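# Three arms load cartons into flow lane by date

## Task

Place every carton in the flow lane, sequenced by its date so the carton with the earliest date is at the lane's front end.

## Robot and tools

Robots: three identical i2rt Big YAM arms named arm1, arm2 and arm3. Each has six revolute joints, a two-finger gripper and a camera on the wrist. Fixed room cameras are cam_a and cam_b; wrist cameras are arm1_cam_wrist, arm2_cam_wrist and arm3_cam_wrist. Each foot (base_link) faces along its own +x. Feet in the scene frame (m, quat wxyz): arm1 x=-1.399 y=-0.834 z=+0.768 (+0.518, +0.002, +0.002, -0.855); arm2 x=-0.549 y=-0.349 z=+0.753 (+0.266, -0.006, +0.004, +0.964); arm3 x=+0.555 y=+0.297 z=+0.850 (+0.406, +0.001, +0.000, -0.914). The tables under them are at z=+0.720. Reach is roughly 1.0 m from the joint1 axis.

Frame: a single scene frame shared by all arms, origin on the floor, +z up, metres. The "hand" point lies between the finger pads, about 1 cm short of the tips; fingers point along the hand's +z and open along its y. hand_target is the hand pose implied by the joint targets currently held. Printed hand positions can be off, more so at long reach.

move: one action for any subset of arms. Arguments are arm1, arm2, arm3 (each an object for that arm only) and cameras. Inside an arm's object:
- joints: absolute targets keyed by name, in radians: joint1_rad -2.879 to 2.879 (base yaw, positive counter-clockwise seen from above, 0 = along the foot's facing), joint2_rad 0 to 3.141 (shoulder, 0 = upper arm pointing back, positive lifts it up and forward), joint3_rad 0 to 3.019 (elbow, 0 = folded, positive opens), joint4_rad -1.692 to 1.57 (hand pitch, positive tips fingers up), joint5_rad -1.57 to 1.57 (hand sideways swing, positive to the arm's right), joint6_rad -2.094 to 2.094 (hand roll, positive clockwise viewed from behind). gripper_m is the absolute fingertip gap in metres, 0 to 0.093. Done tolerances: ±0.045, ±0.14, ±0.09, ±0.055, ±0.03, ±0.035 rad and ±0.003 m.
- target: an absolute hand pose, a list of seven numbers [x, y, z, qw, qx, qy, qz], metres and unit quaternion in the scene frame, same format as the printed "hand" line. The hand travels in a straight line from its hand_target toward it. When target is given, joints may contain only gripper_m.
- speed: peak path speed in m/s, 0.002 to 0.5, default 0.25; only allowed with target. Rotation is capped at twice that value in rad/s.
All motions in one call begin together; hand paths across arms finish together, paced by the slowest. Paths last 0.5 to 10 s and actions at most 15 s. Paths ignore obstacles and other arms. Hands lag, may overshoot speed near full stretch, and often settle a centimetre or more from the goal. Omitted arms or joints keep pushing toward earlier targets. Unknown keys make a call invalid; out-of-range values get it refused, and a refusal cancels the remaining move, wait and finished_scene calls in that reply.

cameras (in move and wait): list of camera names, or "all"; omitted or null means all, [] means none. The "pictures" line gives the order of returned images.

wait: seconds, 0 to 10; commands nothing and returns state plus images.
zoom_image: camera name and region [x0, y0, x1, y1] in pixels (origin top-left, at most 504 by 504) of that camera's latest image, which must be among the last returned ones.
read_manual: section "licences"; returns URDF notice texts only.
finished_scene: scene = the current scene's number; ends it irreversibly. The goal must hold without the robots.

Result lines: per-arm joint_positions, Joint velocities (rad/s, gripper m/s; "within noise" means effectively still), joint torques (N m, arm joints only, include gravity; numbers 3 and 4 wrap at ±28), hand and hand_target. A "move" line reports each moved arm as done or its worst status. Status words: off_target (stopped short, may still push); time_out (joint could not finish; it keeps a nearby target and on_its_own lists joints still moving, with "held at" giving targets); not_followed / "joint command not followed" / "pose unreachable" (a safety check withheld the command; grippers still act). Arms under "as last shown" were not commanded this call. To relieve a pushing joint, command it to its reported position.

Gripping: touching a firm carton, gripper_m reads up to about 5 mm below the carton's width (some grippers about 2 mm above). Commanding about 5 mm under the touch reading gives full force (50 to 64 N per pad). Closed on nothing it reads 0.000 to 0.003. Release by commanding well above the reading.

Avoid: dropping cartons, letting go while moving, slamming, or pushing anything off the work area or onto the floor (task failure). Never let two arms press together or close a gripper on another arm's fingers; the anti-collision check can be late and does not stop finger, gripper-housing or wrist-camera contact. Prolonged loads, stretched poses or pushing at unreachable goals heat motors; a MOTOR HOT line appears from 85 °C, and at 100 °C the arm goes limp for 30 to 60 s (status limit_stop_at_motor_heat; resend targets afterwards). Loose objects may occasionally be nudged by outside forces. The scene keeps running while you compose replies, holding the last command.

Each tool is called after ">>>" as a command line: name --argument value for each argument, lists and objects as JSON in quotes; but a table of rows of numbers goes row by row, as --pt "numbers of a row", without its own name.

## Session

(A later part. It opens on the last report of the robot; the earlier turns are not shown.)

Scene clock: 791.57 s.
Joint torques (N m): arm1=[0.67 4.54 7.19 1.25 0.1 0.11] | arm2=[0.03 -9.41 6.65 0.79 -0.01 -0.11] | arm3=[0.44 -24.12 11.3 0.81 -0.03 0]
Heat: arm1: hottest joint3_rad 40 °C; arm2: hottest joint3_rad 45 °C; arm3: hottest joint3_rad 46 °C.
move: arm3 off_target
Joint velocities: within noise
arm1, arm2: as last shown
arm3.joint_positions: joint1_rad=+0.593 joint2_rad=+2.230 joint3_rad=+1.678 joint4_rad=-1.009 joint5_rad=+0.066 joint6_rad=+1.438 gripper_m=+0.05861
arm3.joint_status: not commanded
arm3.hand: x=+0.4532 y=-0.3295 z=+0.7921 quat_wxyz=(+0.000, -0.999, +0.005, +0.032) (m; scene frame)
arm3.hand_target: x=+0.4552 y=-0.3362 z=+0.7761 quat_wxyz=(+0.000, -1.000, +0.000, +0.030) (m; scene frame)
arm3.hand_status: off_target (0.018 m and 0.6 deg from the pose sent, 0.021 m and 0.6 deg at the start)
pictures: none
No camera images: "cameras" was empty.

>>> move --arm3 '{"target": [0.455, -0.337, 0.768, 0, 0.9996, 0, -0.0297], "speed": 0.03}' --cameras '["cam_b", "arm3_cam_wrist"]'

>>> zoom_image --camera "cam_b" --region '[490, 170, 560, 240]'

Scene clock: 798.13 s.
Joint torques (N m): arm1=[0.62 4.48 7.2 1.26 0.09 0.11] | arm2=[0.03 -9.41 6.63 0.77 -0.01 -0.11] | arm3=[0.26 -23.65 10.96 0.88 -0.12 -0.06]
Heat: arm1: hottest joint3_rad 40 °C; arm2: hottest joint3_rad 45 °C; arm3: hottest joint3_rad 46 °C.
move: arm3 off_target
Joint velocities: within noise
arm1.joint_positions: joint1_rad=+2.301 joint2_rad=+0.456 joint3_rad=+1.490 joint4_rad=-1.391 joint5_rad=+0.000 joint6_rad=-0.007 gripper_m=+0.08994
arm1.joint_status: not commanded
arm1.hand: x=-1.2664 y=-0.8037 z=+1.3685 quat_wxyz=(-0.567, +0.103, -0.814, -0.071) (m; scene frame)
arm1.hand_target: x=-1.2723 y=-0.8054 z=+1.3715 quat_wxyz=(-0.570, +0.100, -0.812, -0.073) (m; scene frame)
arm1.hand_status: not commanded
arm2.joint_positions: joint1_rad=-0.042 joint2_rad=+1.605 joint3_rad=+0.857 joint4_rad=-0.793 joint5_rad=+0.004 joint6_rad=+0.005 gripper_m=+0.06065
arm2.joint_status: not commanded
arm2.hand: x=-0.8740 y=-0.1341 z=+0.7486 quat_wxyz=(-0.002, +0.957, -0.289, -0.008) (m; scene frame)
arm2.hand_target: x=-0.8697 y=-0.1371 z=+0.7401 quat_wxyz=(+0.000, +0.959, -0.284, +0.000) (m; scene frame)
arm2.hand_status: not commanded
arm3.joint_positions: joint1_rad=+0.593 joint2_rad=+2.233 joint3_rad=+1.678 joint4_rad=-0.997 joint5_rad=+0.069 joint6_rad=+1.442 gripper_m=+0.05861
arm3.joint_status: not commanded
arm3.hand: x=+0.4524 y=-0.3321 z=+0.7908 quat_wxyz=(-0.005, -0.999, +0.007, +0.034) (m; scene frame)
arm3.hand_target: x=+0.4553 y=-0.3359 z=+0.7685 quat_wxyz=(+0.000, -1.000, +0.000, +0.030) (m; scene frame)
arm3.hand_status: off_target (0.023 m and 1.1 deg from the pose sent, 0.025 m and 0.6 deg at the start)
pictures: arm3_cam_wrist, cam_b
camera_calibration:
arm3_cam_wrist: T_world_to_cam=[[0.0291516, 0.999475, -0.0141052, 0.33072], [0.841934, -0.0169455, 0.539315, -0.811096], [0.538793, -0.0275975, -0.841986, 0.535896], [0, 0, 0, 1]] pos_world=[0.384512, -0.329502, 0.893318]

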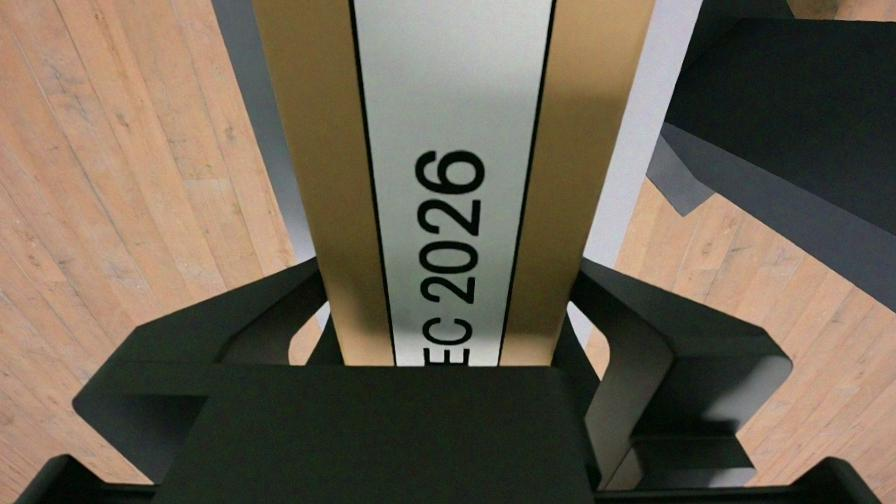

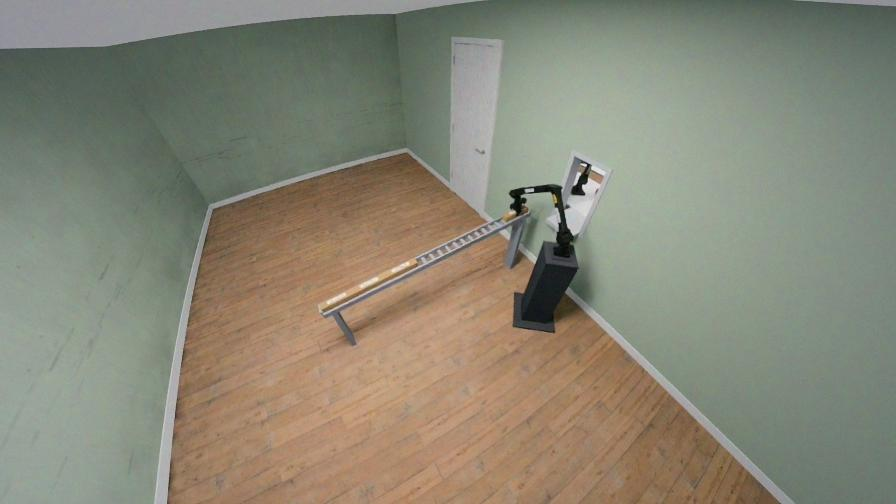

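Scaled by 7.200 from the camera's 896x504 image, which has a finer 1280x720 frame.

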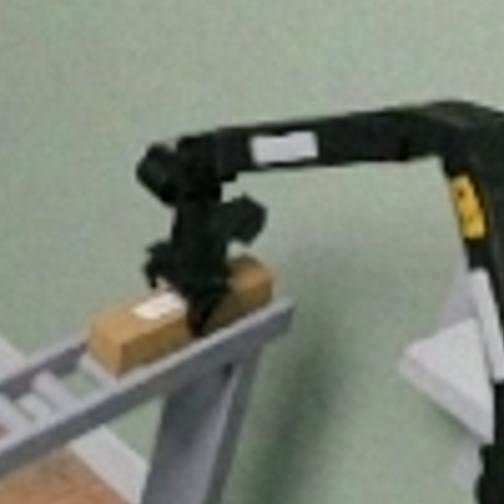

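>>> move --arm3 '{"target": [0.4545, -0.335, 0.786, 0, 0.9996, 0, -0.0297], "joints": {"gripper_m": 0.078}, "speed": 0.02}' --cameras '["arm3_cam_wrist", "cam_b"]'

Scene clock: 802.00 s.
Joint torques (N m): arm1=[0.67 4.54 7.19 1.28 0.09 0.11] | arm2=[0.03 -9.35 6.64 0.77 -0.01 -0.11] | arm3=[0.15 -26.23 11 0.17 0.07 -0.03]
Heat: arm1: hottest joint3_rad 40 °C; arm2: hottest joint3_rad 45 °C; arm3: hottest joint3_rad 45 °C.
move: arm3 done
Joint velocities: within noise
arm1, arm2: as last shown
arm3.joint_positions: joint1_rad=+0.593 joint2_rad=+2.237 joint3_rad=+1.678 joint4_rad=-1.005 joint5_rad=+0.063 joint6_rad=+1.438 gripper_m=+0.07736
arm3.joint_status: all done
arm3.hand: x=+0.4537 y=-0.3293 z=+0.7881 quat_wxyz=(+0.001, -1.000, +0.005, +0.031) (m; scene frame)
arm3.hand_target: x=+0.4546 y=-0.3348 z=+0.7860 quat_wxyz=(+0.000, -1.000, +0.000, +0.030) (m; scene frame)
arm3.hand_status: done (0.006 m and 0.6 deg from the pose sent, 0.006 m and 1.1 deg at the start)
pictures: arm3_cam_wrist, cam_b
camera_calibration:
arm3_cam_wrist: T_world_to_cam=[[0.0249844, 0.999687, -0.00156919, 0.319969], [0.838126, -0.020091, 0.545107, -0.814639], [0.544905, -0.0149343, -0.838365, 0.531592], [0, 0, 0, 1]] pos_world=[0.385108, -0.328297, 0.890236]

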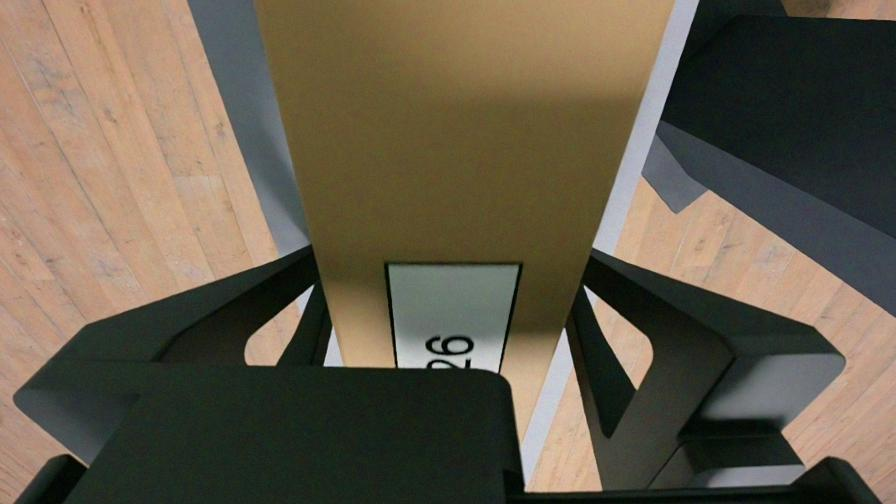

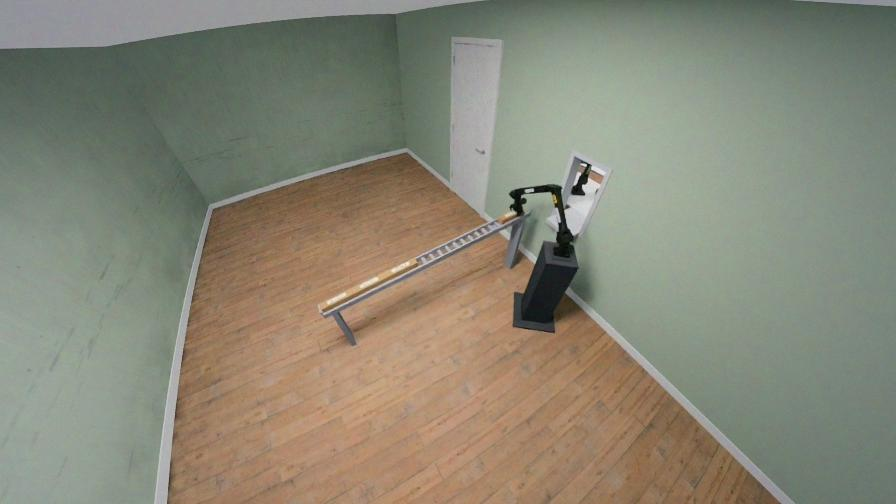

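>>> move --arm3 '{"target": [0.4545, -0.335, 0.90, 0, 1, 0, 0], "speed": 0.15}' --cameras '["arm3_cam_wrist", "cam_b"]'

Scene clock: 805.07 s.
Joint torques (N m): arm1=[0.62 4.54 7.19 1.29 0.09 0.11] | arm2=[0.03 -9.41 6.65 0.79 -0.01 -0.11] | arm3=[-0.85 -26.52 13.87 -0.05 0.02 -0.03]
Heat: arm1: hottest joint3_rad 40 °C; arm2: hottest joint3_rad 44 °C; arm3: hottest joint3_rad 45 °C.
move: arm3 off_target
Joint velocities: within noise
arm1, arm2: as last shown
arm3.joint_positions: joint1_rad=+0.590 joint2_rad=+2.114 joint3_rad=+1.755 joint4_rad=-1.237 joint5_rad=+0.005 joint6_rad=+1.424 gripper_m=+0.07794
arm3.joint_status: not commanded
arm3.hand: x=+0.4625 y=-0.3230 z=+0.8895 quat_wxyz=(+0.013, -1.000, -0.001, +0.000) (m; scene frame)
arm3.hand_target: x=+0.4544 y=-0.3345 z=+0.9001 quat_wxyz=(+0.000, -1.000, +0.000, +0.000) (m; scene frame)
arm3.hand_status: off_target (0.018 m and 1.5 deg from the pose sent, 0.112 m and 3.6 deg at the start)
pictures: arm3_cam_wrist, cam_b
camera_calibration:
arm3_cam_wrist: T_world_to_cam=[[0.0133477, 0.999652, 0.0227536, 0.297435], [0.802947, -0.024277, 0.595556, -0.907168], [0.595901, 0.0103207, -0.802992, 0.56494], [0, 0, 0, 1]] pos_world=[0.38779, -0.325185, 0.987143]

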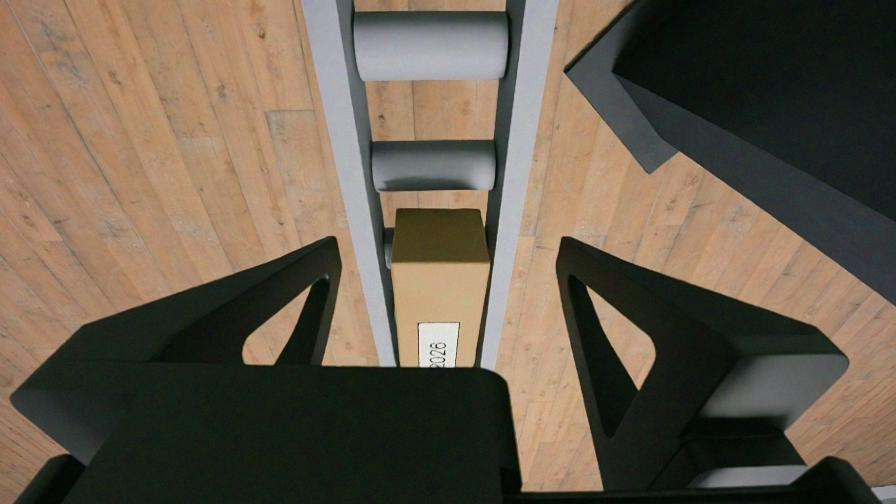

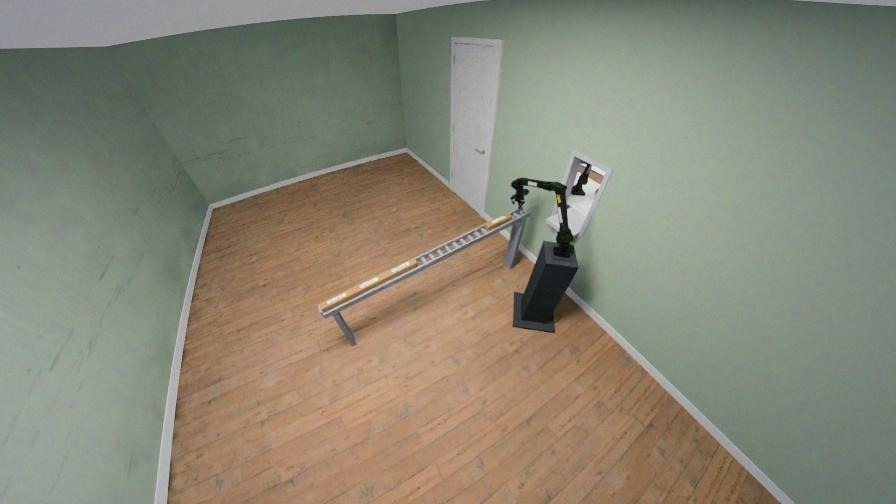

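>>> move --arm2 '{"target": [-0.860, -0.143, 0.87, 0, 0.9588, -0.284, 0], "speed": 0.2}' --arm3 '{"joints": {"joint1_rad": 0.25, "joint2_rad": 1.54, "joint3_rad": 1.569, "joint4_rad": -1.6, "joint5_rad": 0, "joint6_rad": -0.042, "gripper_m": 0.09}}' --cameras '[]'

>>> move --arm2 '{"joints": {"joint1_rad": -2.044, "joint2_rad": 1.521, "joint3_rad": 1.392, "joint4_rad": -1.407, "joint5_rad": 0, "joint6_rad": 0}}' --cameras '["cam_b"]'

Scene clock: 827.67 s.
Joint torques (N m): arm1=[0.56 4.54 7.16 1.26 0.09 0.11] | arm2=[0.09 -9.05 13.76 -0.21 0 -0.11] | arm3=[0.32 -16.5 10.92 0.2 -0.01 -0.04]
Heat: arm1: hottest joint3_rad 40 °C; arm2: hottest joint3_rad 45 °C; arm3: hottest joint3_rad 46 °C.
move: arm2 off_target; arm3 done
Joint velocities: within noise
arm1: as last shown
arm2.joint_positions: joint1_rad=-0.042 joint2_rad=+1.379 joint3_rad=+0.917 joint4_rad=-1.152 joint5_rad=+0.004 joint6_rad=+0.005 gripper_m=+0.06065
arm2.joint_status: not commanded
arm2.hand: x=-0.8395 y=-0.1562 z=+0.8474 quat_wxyz=(+0.008, +0.957, -0.289, +0.027) (m; scene frame)
arm2.hand_target: x=-0.8589 y=-0.1437 z=+0.8702 quat_wxyz=(+0.000, +0.959, -0.284, +0.000) (m; scene frame)
arm2.hand_status: off_target (0.033 m and 3.3 deg from the pose sent, 0.122 m and 1.1 deg at the start)
arm3.joint_positions: joint1_rad=+0.248 joint2_rad=+1.527 joint3_rad=+1.571 joint4_rad=-1.594 joint5_rad=+0.001 joint6_rad=-0.033 gripper_m=+0.08990
arm3.joint_status: all done
arm3.hand: x=+0.3385 y=-0.1087 z=+1.1325 quat_wxyz=(-0.005, -0.848, -0.530, +0.008) (m; scene frame)
arm3.hand_target: x=+0.3395 y=-0.1092 z=+1.1261 quat_wxyz=(-0.001, -0.845, -0.535, -0.001) (m; scene frame)
arm3.hand_status: not commanded
pictures: none
No camera images: "cameras" was empty.

Scene clock: 829.87 s.
Joint torques (N m): arm1=[0.67 4.6 7.17 1.28 0.1 0.11] | arm2=[-0.09 -13.57 12.98 -0.13 -0.09 -0.07] | arm3=[0.38 -16.44 10.95 0.2 -0.02 -0.02]
Heat: arm1: hottest joint3_rad 40 °C; arm2: hottest joint3_rad 45 °C; arm3: hottest joint3_rad 46 °C.
move: arm2 done
Joint velocities: within noise
arm1, arm3: as last shown
arm2.joint_positions: joint1_rad=-2.045 joint2_rad=+1.536 joint3_rad=+1.353 joint4_rad=-1.398 joint5_rad=+0.001 joint6_rad=+0.005 gripper_m=+0.06071
arm2.joint_status: all done
arm2.hand: x=-0.1687 y=-0.1096 z=+0.9501 quat_wxyz=(+0.002, +0.273, -0.962, +0.009) (m; scene frame)
arm2.hand_target: x=-0.1619 y=-0.1042 z=+0.9713 quat_wxyz=(-0.020, +0.276, -0.961, +0.002) (m; scene frame)
arm2.hand_status: not commanded
arm3.joint_positions: joint1_rad=+0.248 joint2_rad=+1.527 joint3_rad=+1.571 joint4_rad=-1.594 joint5_rad=+0.001 joint6_rad=-0.034 gripper_m=+0.08990
arm3.hand: x=+0.3385 y=-0.1087 z=+1.1325 quat_wxyz=(-0.005, -0.848, -0.531, +0.008) (m; scene frame)
pictures: cam_b

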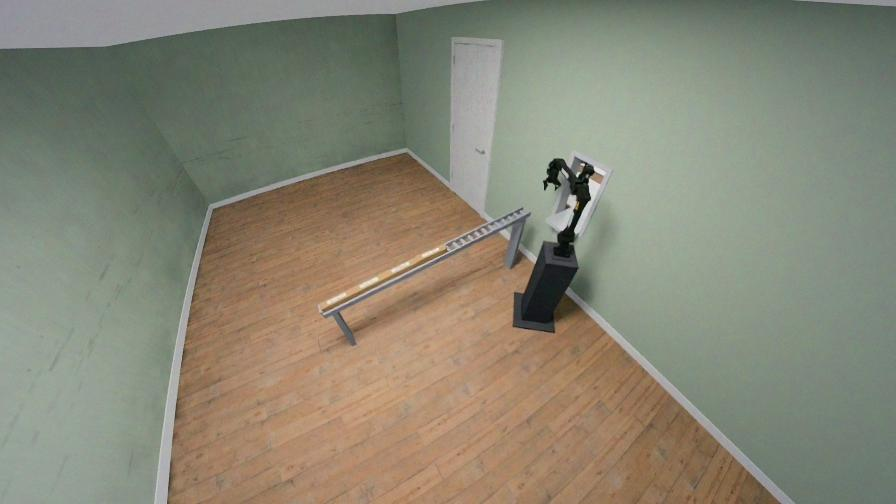

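>>> move --arm2 '{"target": [0.0386, 0.0109, 0.80, 0, 0.271, -0.963, 0], "speed": 0.25}' --cameras '[]'

>>> move --arm2 '{"target": [0.0386, 0.0109, 0.770, 0, 0.271, -0.963, 0], "speed": 0.06}' --cameras '[]'

>>> move --arm2 '{"target": [0.0386, 0.0109, 0.756, 0, 0.271, -0.963, 0], "speed": 0.04}' --cameras '["arm2_cam_wrist"]'

Scene clock: 835.47 s.
Joint torques (N m): arm1=[0.62 4.54 7.17 1.26 0.09 0.11] | arm2=[-0.79 -21.95 15.02 -0.25 -0.1 -0.09] | arm3=[0.26 -16.32 10.93 0.14 -0.02 -0.02]
Heat: arm1: hottest joint3_rad 40 °C; arm2: hottest joint3_rad 47 °C; arm3: hottest joint3_rad 45 °C.
move: arm2 off_target
Joint velocities: within noise
arm1, arm3: as last shown
arm2.joint_positions: joint1_rad=-2.048 joint2_rad=+2.253 joint3_rad=+1.963 joint4_rad=-1.331 joint5_rad=-0.013 joint6_rad=+0.005 gripper_m=+0.06071
arm2.joint_status: not commanded
arm2.hand: x=+0.0173 y=+0.0035 z=+0.7810 quat_wxyz=(+0.023, +0.271, -0.962, +0.008) (m; scene frame)
arm2.hand_target: x=+0.0373 y=+0.0100 z=+0.8007 quat_wxyz=(-0.001, +0.271, -0.963, +0.000) (m; scene frame)
arm2.hand_status: off_target (0.029 m and 2.8 deg from the pose sent, 0.283 m and 1.1 deg at the start)
pictures: none
No camera images: "cameras" was empty.

Scene clock: 836.50 s.
Joint torques (N m): arm1=[0.62 4.48 7.2 1.28 0.09 0.1] | arm2=[-0.73 -20.19 12.6 0.58 -0.1 -0.09] | arm3=[0.15 -16.26 10.92 0.18 -0.04 -0.03]
Heat: arm1: hottest joint3_rad 40 °C; arm2: hottest joint3_rad 47 °C; arm3: hottest joint3_rad 45 °C.
move: arm2 off_target
Joint velocities: within noise
arm1, arm3: as last shown
arm2.joint_positions: joint1_rad=-2.048 joint2_rad=+2.262 joint3_rad=+1.963 joint4_rad=-1.290 joint5_rad=-0.013 joint6_rad=+0.005 gripper_m=+0.06071
arm2.joint_status: not commanded
arm2.hand: x=+0.0251 y=+0.0083 z=+0.7747 quat_wxyz=(+0.008, +0.271, -0.963, +0.003) (m; scene frame)
arm2.hand_target: x=+0.0381 y=+0.0106 z=+0.7700 quat_wxyz=(+0.000, +0.271, -0.963, +0.000) (m; scene frame)
arm2.hand_status: off_target (0.015 m and 1.0 deg from the pose sent, 0.025 m and 2.8 deg at the start)
pictures: none
No camera images: "cameras" was empty.

Scene clock: 837.47 s.
Joint torques (N m): arm1=[0.62 4.6 7.19 1.28 0.1 0.11] | arm2=[-0.73 -19.43 11.4 1.06 -0.1 -0.08] | arm3=[0.56 -16.38 10.92 0.18 -0.01 -0.02]
Heat: arm1: hottest joint3_rad 40 °C; arm2: hottest joint3_rad 47 °C; arm3: hottest joint3_rad 45 °C.
move: arm2 off_target
Joint velocities: within noise
arm1, arm3: as last shown
arm2.joint_positions: joint1_rad=-2.048 joint2_rad=+2.264 joint3_rad=+1.963 joint4_rad=-1.274 joint5_rad=-0.013 joint6_rad=+0.005 gripper_m=+0.06071
arm2.joint_status: not commanded
arm2.hand: x=+0.0283 y=+0.0103 z=+0.7735 quat_wxyz=(+0.001, +0.271, -0.963, +0.001) (m; scene frame)
arm2.hand_target: x=+0.0378 y=+0.0104 z=+0.7562 quat_wxyz=(+0.000, +0.271, -0.963, +0.000) (m; scene frame)
arm2.hand_status: off_target (0.020 m and 0.2 deg from the pose sent, 0.023 m and 1.0 deg at the start)
pictures: arm2_cam_wrist
camera_calibration:
arm2_cam_wrist: T_world_to_cam=[[0.525579, -0.850619, 0.0146317, -0.0194503], [-0.704848, -0.425751, 0.567385, -0.406538], [-0.476399, -0.308519, -0.823323, 0.77639], [0, 0, 0, 1]] pos_world=[0.0935467, 0.0499024, 0.870168]

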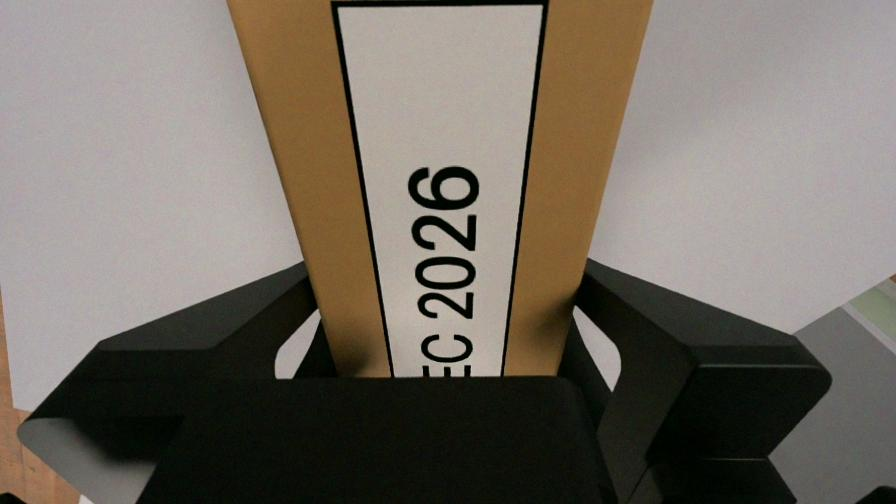

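>>> move --arm2 '{"target": [0.0325, 0.0118, 0.775, 0, 0.271, -0.963, 0], "joints": {"gripper_m": 0.09}, "speed": 0.02}' --cameras '[]'

>>> move --arm2 '{"target": [-0.16, -0.105, 0.97, 0, 0.271, -0.963, 0], "speed": 0.3}' --cameras '["arm2_cam_wrist"]'

Scene clock: 843.53 s.
Joint torques (N m): arm1=[0.62 4.54 7.19 1.28 0.09 0.11] | arm2=[-0.32 -22.12 11.25 -0.12 -0.1 -0.03] | arm3=[0.32 -16.38 11 0.21 -0.01 -0.03]
Heat: arm1: hottest joint3_rad 40 °C; arm2: hottest joint3_rad 47 °C; arm3: hottest joint3_rad 45 °C.
move: arm2 done
Joint velocities: within noise
arm1.joint_positions: joint1_rad=+2.301 joint2_rad=+0.456 joint3_rad=+1.490 joint4_rad=-1.391 joint5_rad=+0.000 joint6_rad=-0.007 gripper_m=+0.08994
arm1.joint_status: not commanded
arm1.hand: x=-1.2664 y=-0.8037 z=+1.3685 quat_wxyz=(-0.567, +0.103, -0.814, -0.071) (m; scene frame)
arm1.hand_target: x=-1.2723 y=-0.8054 z=+1.3715 quat_wxyz=(-0.570, +0.100, -0.812, -0.073) (m; scene frame)
arm1.hand_status: not commanded
arm2.joint_positions: joint1_rad=-2.048 joint2_rad=+2.268 joint3_rad=+1.963 joint4_rad=-1.274 joint5_rad=-0.013 joint6_rad=+0.005 gripper_m=+0.08994
arm2.joint_status: all done
arm2.hand: x=+0.0279 y=+0.0100 z=+0.7712 quat_wxyz=(+0.003, +0.271, -0.963, +0.002) (m; scene frame)
arm2.hand_target: x=+0.0324 y=+0.0118 z=+0.7749 quat_wxyz=(+0.000, +0.271, -0.963, +0.000) (m; scene frame)
arm2.hand_status: done (0.006 m and 0.4 deg from the pose sent, 0.005 m and 0.2 deg at the start)
arm3: as last shown
pictures: none
No camera images: "cameras" was empty.

Scene clock: 845.47 s.
Joint torques (N m): arm1=[0.56 4.54 7.2 1.28 0.09 0.11] | arm2=[-0.5 -11.4 8.99 0.01 -0.11 -0.06] | arm3=[0.32 -16.15 10.91 0.16 -0.02 -0.03]
Heat: arm1: hottest joint3_rad 40 °C; arm2: hottest joint3_rad 47 °C; arm3: hottest joint3_rad 45 °C.
move: arm2 off_target
Joint velocities: within noise
arm1, arm3: as last shown
arm2.joint_positions: joint1_rad=-2.048 joint2_rad=+1.535 joint3_rad=+1.434 joint4_rad=-1.437 joint5_rad=-0.013 joint6_rad=+0.005 gripper_m=+0.08994
arm2.joint_status: not commanded
arm2.hand: x=-0.1569 y=-0.1007 z=+0.9811 quat_wxyz=(-0.017, +0.271, -0.962, -0.004) (m; scene frame)
arm2.hand_target: x=-0.1601 y=-0.1050 z=+0.9702 quat_wxyz=(+0.000, +0.271, -0.963, +0.000) (m; scene frame)
arm2.hand_status: off_target (0.012 m and 2.0 deg from the pose sent, 0.297 m and 0.4 deg at the start)
pictures: arm2_cam_wrist
camera_calibration:
arm2_cam_wrist: T_world_to_cam=[[0.52563, -0.850587, 0.0146586, -0.0194818], [-0.721969, -0.436902, 0.536541, -0.675694], [-0.449971, -0.292605, -0.843747, 0.850643], [0, 0, 0, 1]] pos_world=[-0.0948264, -0.0628813, 1.08055]

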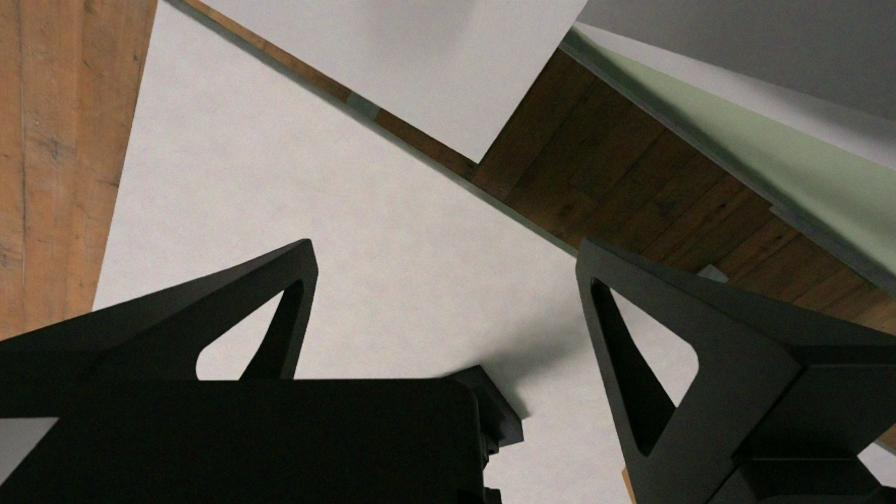

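>>> move --arm2 '{"joints": {"joint1_rad": 2.246, "joint2_rad": 1.54, "joint3_rad": 1.569, "joint4_rad": -1.6, "joint5_rad": 0, "joint6_rad": -0.45, "gripper_m": 0.09}}' --arm3 '{"joints": {"joint1_rad": -0.368, "joint2_rad": 1.54, "joint3_rad": 1.569, "joint4_rad": -1.6, "joint5_rad": 0, "joint6_rad": -0.073, "gripper_m": 0.09}}' --cameras '["arm2_cam_wrist"]'

>>> move --arm3 '{"target": [0.010, 0.0205, 0.80, 0, 0.9636, 0.2672, 0], "speed": 0.3}' --cameras '["arm3_cam_wrist"]'

Scene clock: 855.50 s.
Joint torques (N m): arm1=[0.62 4.48 7.19 1.29 0.1 0.11] | arm2=[0.03 -12.81 13.08 -0.13 -0.03 -0.11] | arm3=[-0.09 -16.38 10.96 0.23 0.04 -0.03]
Heat: arm1: hottest joint3_rad 40 °C; arm2: hottest joint3_rad 48 °C; arm3: hottest joint3_rad 44 °C.
move: arm2 done; arm3 done
Joint velocities: within noise
arm1: as last shown
arm2.joint_positions: joint1_rad=+2.244 joint2_rad=+1.545 joint3_rad=+1.531 joint4_rad=-1.592 joint5_rad=-0.001 joint6_rad=-0.441 gripper_m=+0.09002
arm2.joint_status: all done
arm2.hand: x=-0.4909 y=-0.7951 z=+1.0186 quat_wxyz=(-0.003, +0.478, +0.878, +0.012) (m; scene frame)
arm2.hand_target: x=-0.4895 y=-0.8014 z=+1.0352 quat_wxyz=(+0.007, +0.473, +0.881, -0.003) (m; scene frame)
arm2.hand_status: not commanded
arm3.joint_positions: joint1_rad=-0.367 joint2_rad=+1.527 joint3_rad=+1.571 joint4_rad=-1.594 joint5_rad=+0.000 joint6_rad=-0.065 gripper_m=+0.08992
arm3.joint_status: all done
arm3.hand: x=+0.1438 y=+0.0899 z=+1.1321 quat_wxyz=(-0.002, -0.964, -0.264, +0.009) (m; scene frame)
arm3.hand_target: x=+0.1434 y=+0.0904 z=+1.1256 quat_wxyz=(+0.000, -0.964, -0.267, -0.001) (m; scene frame)
arm3.hand_status: not commanded
pictures: arm2_cam_wrist
camera_calibration:
arm2_cam_wrist: T_world_to_cam=[[-0.836665, -0.547696, -0.00453691, -0.843585], [-0.44875, 0.680718, 0.579004, -0.260819], [-0.31403, 0.486468, -0.815312, 1.18602], [0, 0, 0, 1]] pos_world=[-0.450394, -0.861446, 1.11417]

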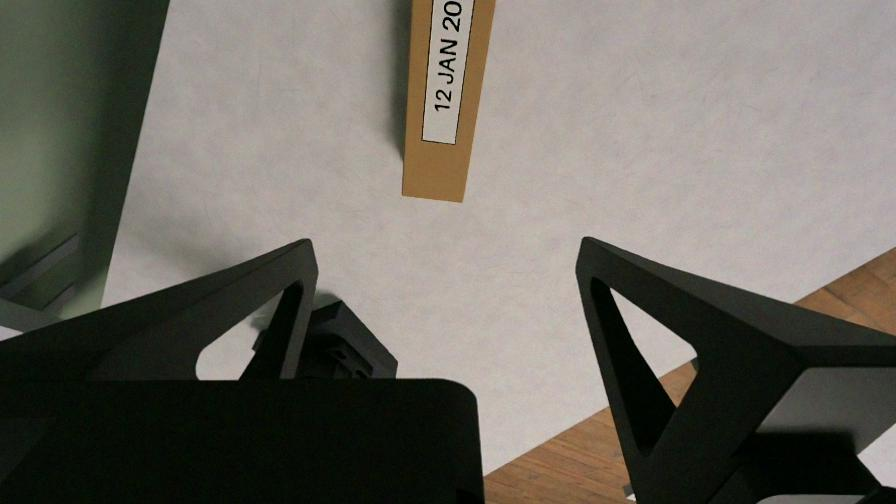

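Scene clock: 857.67 s.
Joint torques (N m): arm1=[0.67 4.48 7.19 1.28 0.09 0.11] | arm2=[0.09 -12.81 13.08 -0.13 -0.04 -0.11] | arm3=[0.26 -24.41 12.51 0.59 0.05 0.02]
Heat: arm1: hottest joint3_rad 40 °C; arm2: hottest joint3_rad 48 °C; arm3: hottest joint3_rad 45 °C.
move: arm3 off_target
Joint velocities: within noise
arm1, arm2: as last shown
arm2.hand_target: x=-0.4895 y=-0.8015 z=+1.0352 quat_wxyz=(+0.007, +0.473, +0.881, -0.003) (m; scene frame)
arm3.joint_positions: joint1_rad=-0.367 joint2_rad=+2.149 joint3_rad=+1.548 joint4_rad=-0.997 joint5_rad=+0.000 joint6_rad=-0.065 gripper_m=+0.08992
arm3.joint_status: not commanded
arm3.hand: x=+0.0246 y=+0.0291 z=+0.7977 quat_wxyz=(+0.003, -0.964, -0.264, -0.014) (m; scene frame)
arm3.hand_target: x=+0.0105 y=+0.0208 z=+0.8003 quat_wxyz=(+0.000, -0.964, -0.267, +0.000) (m; scene frame)
arm3.hand_status: off_target (0.017 m and 1.7 deg from the pose sent, 0.365 m and 1.1 deg at the start)
pictures: arm3_cam_wrist
camera_calibration:
arm3_cam_wrist: T_world_to_cam=[[-0.496038, 0.86829, -0.00438358, -0.00870253], [0.680947, 0.392134, 0.6185, -0.51978], [0.538756, 0.303814, -0.785773, 0.72772], [0, 0, 0, 1]] pos_world=[-0.0424382, -0.00971184, 0.893268]

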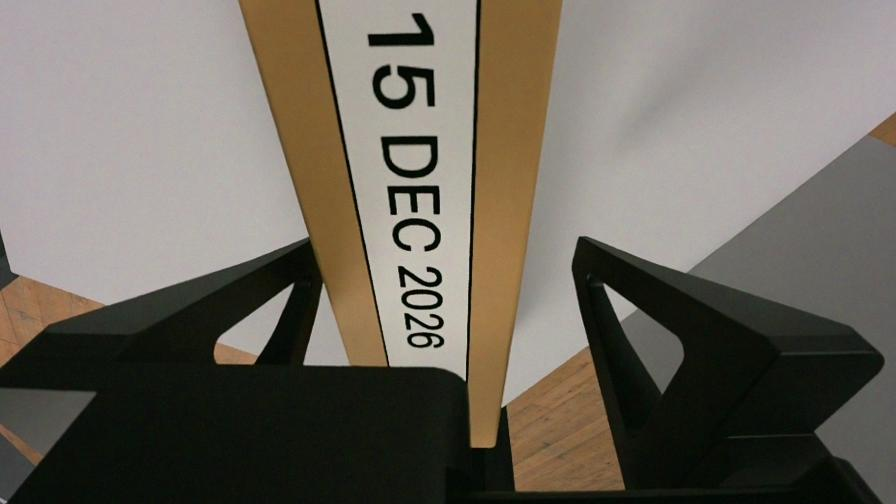

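>>> move --arm3 '{"target": [0.012, 0.0150, 0.766, 0, 0.9636, 0.2672, 0], "speed": 0.06}' --cameras '["arm3_cam_wrist"]'

Scene clock: 864.03 s.
Joint torques (N m): arm1=[0.62 4.54 7.2 1.28 0.1 0.11] | arm2=[0.03 -12.81 13.07 -0.13 -0.04 -0.11] | arm3=[1.03 -23.82 11.45 0.72 0.06 0.11]
Heat: arm1: hottest joint3_rad 40 °C; arm2: hottest joint3_rad 48 °C; arm3: hottest joint3_rad 44 °C.
move: arm3 off_target
Joint velocities: within noise
arm1, arm2: as last shown
arm3.joint_positions: joint1_rad=-0.367 joint2_rad=+2.191 joint3_rad=+1.548 joint4_rad=-0.938 joint5_rad=+0.000 joint6_rad=-0.065 gripper_m=+0.08992
arm3.joint_status: not commanded
arm3.hand: x=+0.0191 y=+0.0263 z=+0.7731 quat_wxyz=(+0.001, -0.964, -0.264, -0.006) (m; scene frame)
arm3.hand_target: x=+0.0125 y=+0.0153 z=+0.7662 quat_wxyz=(+0.000, -0.964, -0.267, +0.000) (m; scene frame)
arm3.hand_status: off_target (0.015 m and 0.8 deg from the pose sent, 0.037 m and 1.7 deg at the start)
pictures: arm3_cam_wrist
camera_calibration:
arm3_cam_wrist: T_world_to_cam=[[-0.496056, 0.868284, -0.00352503, -0.00981259], [0.690163, 0.396751, 0.605198, -0.489557], [0.526882, 0.297779, -0.796068, 0.720542], [0, 0, 0, 1]] pos_world=[-0.0466343, -0.0118099, 0.869844]

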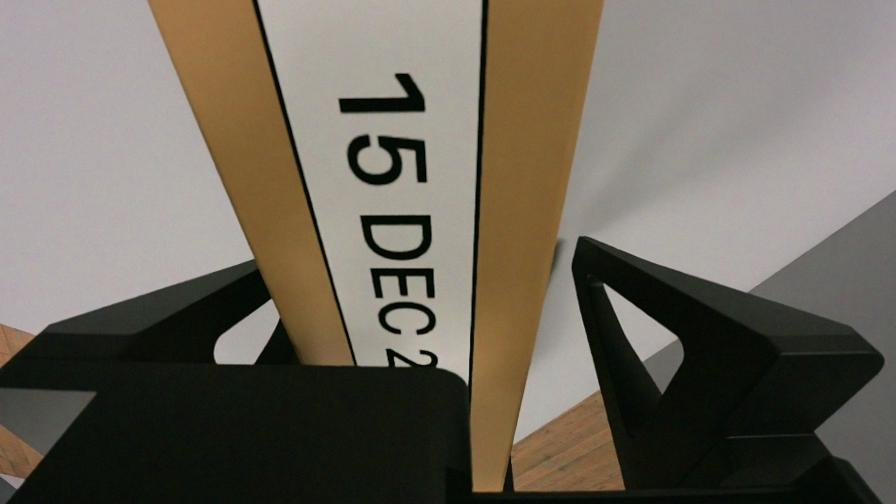

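>>> move --arm3 '{"joints": {"gripper_m": 0.053, "joint1_rad": -0.355}}' --cameras '[]'

>>> move --arm3 '{"target": [0.175, 0.100, 0.955, 0, 0.9636, 0.2672, 0], "speed": 0.3}' --cameras '["arm3_cam_wrist"]'

Scene clock: 890.07 s.
Joint torques (N m): arm1=[0.62 4.54 7.19 1.28 0.1 0.11] | arm2=[0.09 -12.81 13.08 -0.13 -0.04 -0.11] | arm3=[0.97 -23.82 11.41 0.7 0.09 0.12]
Heat: arm1: hottest joint3_rad 40 °C; arm2: hottest joint3_rad 50 °C; arm3: hottest joint3_rad 44 °C.
move: arm3 off_target
Joint velocities: within noise
arm1, arm2: as last shown
arm3.joint_positions: joint1_rad=-0.362 joint2_rad=+2.191 joint3_rad=+1.548 joint4_rad=-0.938 joint5_rad=-0.001 joint6_rad=-0.065 gripper_m=+0.05845
arm3.joint_status: gripper_m off_target (ended at +0.05848, target +0.05300); the others done
arm3.hand: x=+0.0204 y=+0.0236 z=+0.7731 quat_wxyz=(+0.000, -0.964, -0.266, -0.006) (m; scene frame)
arm3.hand_target: x=+0.0127 y=+0.0149 z=+0.7662 quat_wxyz=(+0.000, -0.964, -0.267, +0.000) (m; scene frame)
arm3.hand_status: not commanded
pictures: none
No camera images: "cameras" was empty.

Scene clock: 891.80 s.
Joint torques (N m): arm1=[0.67 4.54 7.2 1.28 0.09 0.11] | arm2=[0.15 -12.86 13.08 -0.14 -0.04 -0.11] | arm3=[0.79 -17.67 10.4 0.12 0.08 0.13]
Heat: arm1: hottest joint3_rad 40 °C; arm2: hottest joint3_rad 50 °C; arm3: hottest joint3_rad 44 °C.
move: arm3 done
Joint velocities: within noise
arm1, arm2: as last shown
arm3.joint_positions: joint1_rad=-0.362 joint2_rad=+1.558 joint3_rad=+1.109 joint4_rad=-1.131 joint5_rad=-0.001 joint6_rad=-0.065 gripper_m=+0.05845
arm3.joint_status: not commanded
arm3.hand: x=+0.1744 y=+0.1028 z=+0.9479 quat_wxyz=(+0.000, -0.964, -0.266, -0.005) (m; scene frame)
arm3.hand_target: x=+0.1751 y=+0.1000 z=+0.9549 quat_wxyz=(+0.000, -0.964, -0.267, +0.000) (m; scene frame)
arm3.hand_status: done (0.008 m and 0.6 deg from the pose sent, 0.251 m and 0.7 deg at the start)
pictures: arm3_cam_wrist
camera_calibration:
arm3_cam_wrist: T_world_to_cam=[[-0.500004, 0.866009, -0.00496362, 0.00386342], [0.688758, 0.401127, 0.603912, -0.731978], [0.524984, 0.298539, -0.797036, 0.756266], [0, 0, 0, 1]] pos_world=[0.10906, 0.0644949, 1.04484]

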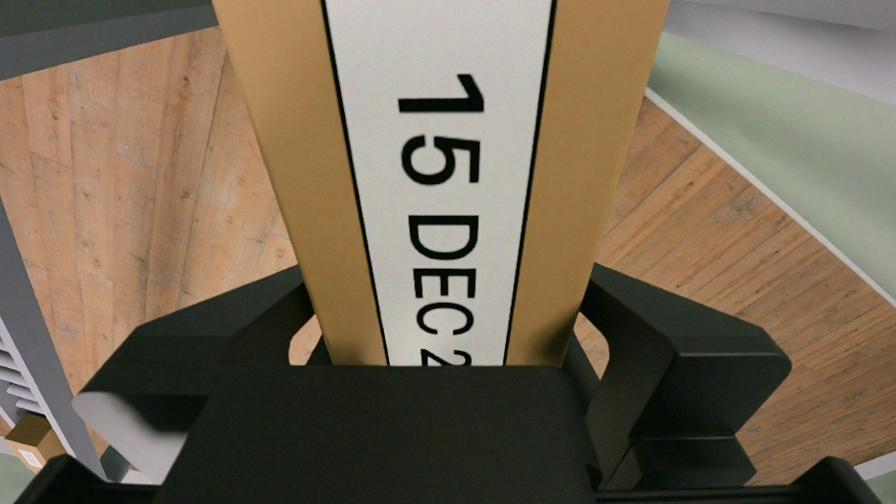

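>>> move --arm2 '{"target": [-0.474, -0.829, 0.80, 0, 0.5255, 0.8508, 0], "speed": 0.2}' --arm3 '{"joints": {"joint1_rad": 0.59, "joint2_rad": 2.063, "joint3_rad": 1.874, "joint4_rad": -1.382, "joint5_rad": 0, "joint6_rad": 1.424}}' --cameras '["arm2_cam_wrist"]'

Scene clock: 903.87 s.
Joint torques (N m): arm1=[0.56 4.48 7.19 1.26 0.1 0.11] | arm2=[0.67 -13.16 8.25 0.77 0.03 0.08] | arm3=[0.26 -27.93 14.75 -0.12 0.2 0.16]
Heat: arm1: hottest joint3_rad 40 °C; arm2: hottest joint3_rad 51 °C; arm3: hottest joint3_rad 45 °C.
move: arm2 done; arm3 done
Joint velocities: within noise
arm1: as last shown
arm2.joint_positions: joint1_rad=+2.257 joint2_rad=+1.760 joint3_rad=+1.226 joint4_rad=-1.040 joint5_rad=+0.006 joint6_rad=-0.317 gripper_m=+0.09002
arm2.joint_status: not commanded
arm2.hand: x=-0.4791 y=-0.8312 z=+0.8086 quat_wxyz=(+0.004, +0.526, +0.851, -0.003) (m; scene frame)
arm2.hand_target: x=-0.4742 y=-0.8288 z=+0.8002 quat_wxyz=(+0.000, +0.525, +0.851, +0.000) (m; scene frame)
arm2.hand_status: done (0.010 m and 0.6 deg from the pose sent, 0.222 m and 6.5 deg at the start)
arm3.joint_positions: joint1_rad=+0.587 joint2_rad=+2.075 joint3_rad=+1.827 joint4_rad=-1.373 joint5_rad=-0.002 joint6_rad=+1.415 gripper_m=+0.05847
arm3.joint_status: all done
arm3.hand: x=+0.4631 y=-0.3180 z=+0.9399 quat_wxyz=(+0.025, -1.000, -0.004, -0.006) (m; scene frame)
arm3.hand_target: x=+0.4623 y=-0.3316 z=+0.9643 quat_wxyz=(+0.000, -1.000, -0.001, -0.001) (m; scene frame)
arm3.hand_status: not commanded
pictures: arm2_cam_wrist
camera_calibration:
arm2_cam_wrist: T_world_to_cam=[[-0.892093, -0.451628, 0.0141941, -0.816235], [-0.367971, 0.74436, 0.557249, -0.000148418], [-0.262235, 0.491895, -0.830224, 1.07741], [0, 0, 0, 1]] pos_world=[-0.445677, -0.898497, 0.906162]

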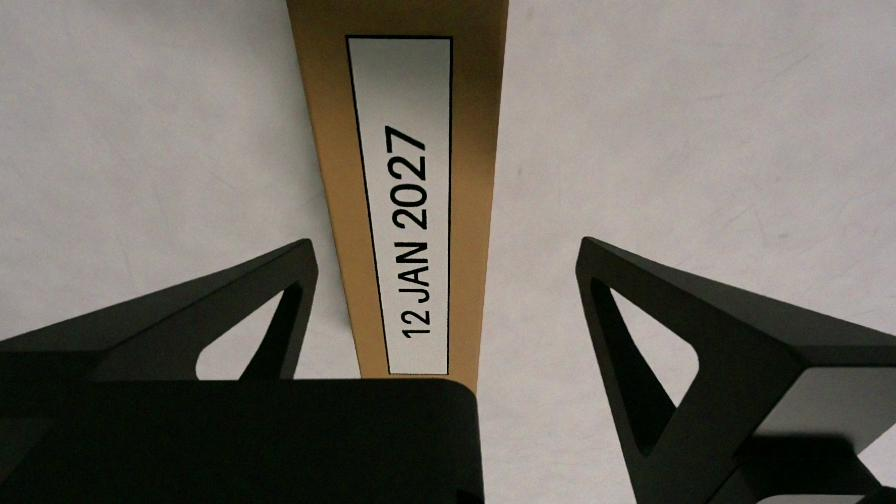

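>>> move --arm2 '{"target": [-0.4605, -0.822, 0.80, 0, 0.5255, 0.8508, 0], "speed": 0.1}' --arm3 '{"target": [0.455, -0.338, 0.80, 0, 0.9996, 0, -0.0297], "speed": 0.15}' --cameras '["arm2_cam_wrist", "arm3_cam_wrist"]'

Scene clock: 911.27 s.
Joint torques (N m): arm1=[0.62 4.48 7.19 1.28 0.09 0.11] | arm2=[0.67 -14.15 7.64 0.75 0.01 0.09] | arm3=[0.73 -27.28 10.17 0.59 0.32 0.14]
Heat: arm1: hottest joint3_rad 40 °C; arm2: hottest joint3_rad 51 °C; arm3: hottest joint3_rad 46 °C.
move: arm2 done; arm3 done
Joint velocities: within noise
arm1.joint_positions: joint1_rad=+2.301 joint2_rad=+0.456 joint3_rad=+1.490 joint4_rad=-1.391 joint5_rad=+0.000 joint6_rad=-0.007 gripper_m=+0.08994
arm1.joint_status: not commanded
arm1.hand: x=-1.2664 y=-0.8037 z=+1.3685 quat_wxyz=(-0.567, +0.103, -0.814, -0.071) (m; scene frame)
arm1.hand_target: x=-1.2723 y=-0.8054 z=+1.3715 quat_wxyz=(-0.570, +0.100, -0.812, -0.073) (m; scene frame)
arm1.hand_status: not commanded
arm2.joint_positions: joint1_rad=+2.287 joint2_rad=+1.760 joint3_rad=+1.218 joint4_rad=-1.035 joint5_rad=+0.006 joint6_rad=-0.287 gripper_m=+0.09002
arm2.joint_status: not commanded
arm2.hand: x=-0.4650 y=-0.8267 z=+0.8061 quat_wxyz=(+0.003, +0.526, +0.851, -0.002) (m; scene frame)
arm2.hand_target: x=-0.4607 y=-0.8220 z=+0.8001 quat_wxyz=(+0.000, +0.526, +0.851, +0.000) (m; scene frame)
arm2.hand_status: done (0.009 m and 0.4 deg from the pose sent, 0.022 m and 0.6 deg at the start)
arm3.joint_positions: joint1_rad=+0.587 joint2_rad=+2.233 joint3_rad=+1.709 joint4_rad=-1.050 joint5_rad=+0.056 joint6_rad=+1.424 gripper_m=+0.05847
arm3.joint_status: not commanded
arm3.hand: x=+0.4510 y=-0.3323 z=+0.8003 quat_wxyz=(+0.006, -1.000, +0.000, +0.027) (m; scene frame)
arm3.hand_target: x=+0.4550 y=-0.3379 z=+0.8001 quat_wxyz=(+0.000, -1.000, +0.000, +0.030) (m; scene frame)
arm3.hand_status: done (0.007 m and 0.8 deg from the pose sent, 0.142 m and 5.0 deg at the start)
pictures: arm2_cam_wrist, arm3_cam_wrist
camera_calibration:
arm2_cam_wrist: T_world_to_cam=[[-0.892071, -0.451695, 0.0134477, -0.801008], [-0.367664, 0.742773, 0.559564, 0.000017727], [-0.262741, 0.494227, -0.828678, 1.07738], [0, 0, 0, 1]] pos_world=[-0.431478, -0.894295, 0.903563]
arm3_cam_wrist: T_world_to_cam=[[0.0157914, 0.999841, 0.00828526, 0.319334], [0.833732, -0.0177411, 0.551884, -0.821778], [0.551943, -0.00180731, -0.83388, 0.540814], [0, 0, 0, 1]] pos_world=[0.381601, -0.332885, 0.901854]

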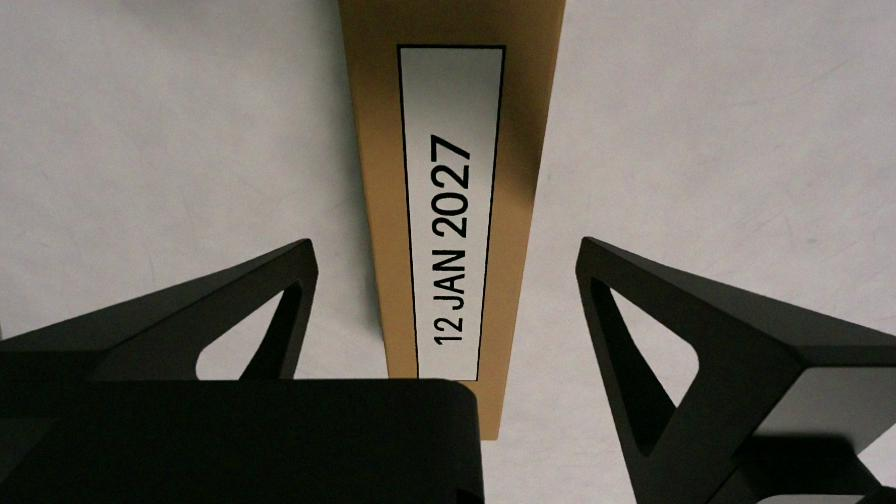

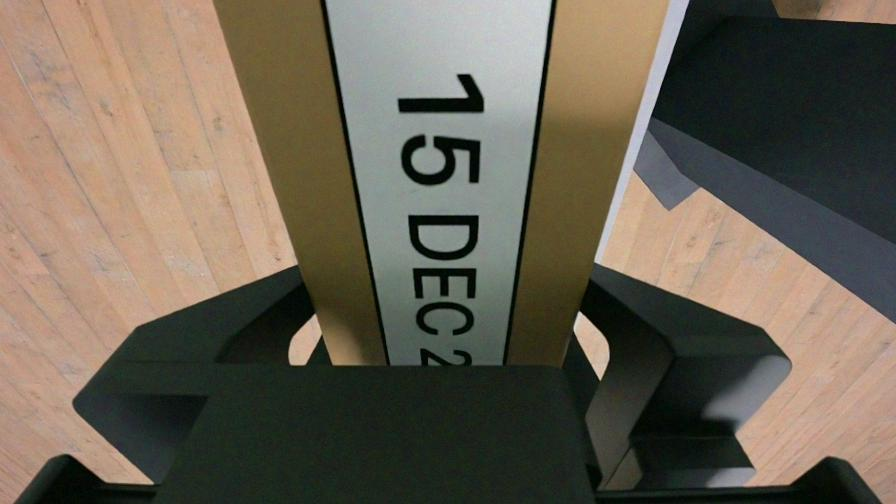

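>>> move --arm2 '{"target": [-0.4615, -0.823, 0.742, 0, 0.5255, 0.8508, 0], "speed": 0.1}' --arm3 '{"target": [0.455, -0.336, 0.780, 0, 0.9996, 0, -0.0297], "speed": 0.06}' --cameras '[]'

>>> move --arm2 '{"joints": {"gripper_m": 0.053}}' --arm3 '{"target": [0.455, -0.336, 0.768, 0, 0.9996, 0, -0.0297], "speed": 0.04}' --cameras '[]'

Scene clock: 916.13 s.
Joint torques (N m): arm1=[0.62 4.54 7.17 1.29 0.1 0.11] | arm2=[0.44 -13.45 7.24 0.77 0.02 0.06] | arm3=[0.91 -26.64 9.65 0.55 0.25 0.13]
Heat: arm1: hottest joint3_rad 40 °C; arm2: hottest joint3_rad 51 °C; arm3: hottest joint3_rad 46 °C.
move: arm2 off_target; arm3 done
Joint velocities: within noise
arm1: as last shown
arm2.joint_positions: joint1_rad=+2.287 joint2_rad=+1.838 joint3_rad=+1.162 joint4_rad=-0.893 joint5_rad=+0.006 joint6_rad=-0.287 gripper_m=+0.09002
arm2.joint_status: not commanded
arm2.hand: x=-0.4644 y=-0.8277 z=+0.7526 quat_wxyz=(+0.006, +0.526, +0.851, -0.005) (m; scene frame)
arm2.hand_target: x=-0.4617 y=-0.8229 z=+0.7422 quat_wxyz=(+0.000, +0.526, +0.851, +0.000) (m; scene frame)
arm2.hand_status: off_target (0.012 m and 0.9 deg from the pose sent, 0.064 m and 0.4 deg at the start)
arm3.joint_positions: joint1_rad=+0.587 joint2_rad=+2.249 joint3_rad=+1.696 joint4_rad=-1.010 joint5_rad=+0.059 joint6_rad=+1.424 gripper_m=+0.05847
arm3.joint_status: not commanded
arm3.hand: x=+0.4505 y=-0.3333 z=+0.7862 quat_wxyz=(+0.001, -1.000, +0.000, +0.029) (m; scene frame)
arm3.hand_target: x=+0.4550 y=-0.3358 z=+0.7800 quat_wxyz=(+0.000, -1.000, +0.000, +0.030) (m; scene frame)
arm3.hand_status: done (0.008 m and 0.1 deg from the pose sent, 0.021 m and 0.8 deg at the start)
pictures: none
No camera images: "cameras" was empty.

Scene clock: 917.10 s.
Joint torques (N m): arm1=[0.56 4.54 7.19 1.28 0.1 0.11] | arm2=[0.5 -13.39 7.27 0.76 -0.06 0.06] | arm3=[0.73 -25.35 9.16 0.9 0.21 0.1]
Heat: arm1: hottest joint3_rad 40 °C; arm2: hottest joint3_rad 51 °C; arm3: hottest joint3_rad 46 °C.
move: arm2 off_target; arm3 off_target
Joint velocities: within noise
arm1: as last shown
arm2.joint_positions: joint1_rad=+2.287 joint2_rad=+1.838 joint3_rad=+1.162 joint4_rad=-0.892 joint5_rad=+0.007 joint6_rad=-0.287 gripper_m=+0.06052
arm2.joint_status: gripper_m off_target (ended at +0.06054, target +0.05300)
arm2.hand: x=-0.4647 y=-0.8278 z=+0.7526 quat_wxyz=(+0.005, +0.526, +0.851, -0.006) (m; scene frame)
arm2.hand_target: x=-0.4617 y=-0.8229 z=+0.7422 quat_wxyz=(+0.000, +0.526, +0.851, +0.000) (m; scene frame)
arm2.hand_status: not commanded
arm3.joint_positions: joint1_rad=+0.587 joint2_rad=+2.252 joint3_rad=+1.696 joint4_rad=-0.994 joint5_rad=+0.060 joint6_rad=+1.427 gripper_m=+0.05847
arm3.joint_status: not commanded
arm3.hand: x=+0.4498 y=-0.3368 z=+0.7848 quat_wxyz=(-0.006, -1.000, +0.002, +0.030) (m; scene frame)
arm3.hand_target: x=+0.4551 y=-0.3355 z=+0.7683 quat_wxyz=(+0.000, -1.000, +0.000, +0.030) (m; scene frame)
arm3.hand_status: off_target (0.018 m and 0.8 deg from the pose sent, 0.019 m and 0.1 deg at the start)
pictures: none
No camera images: "cameras" was empty.


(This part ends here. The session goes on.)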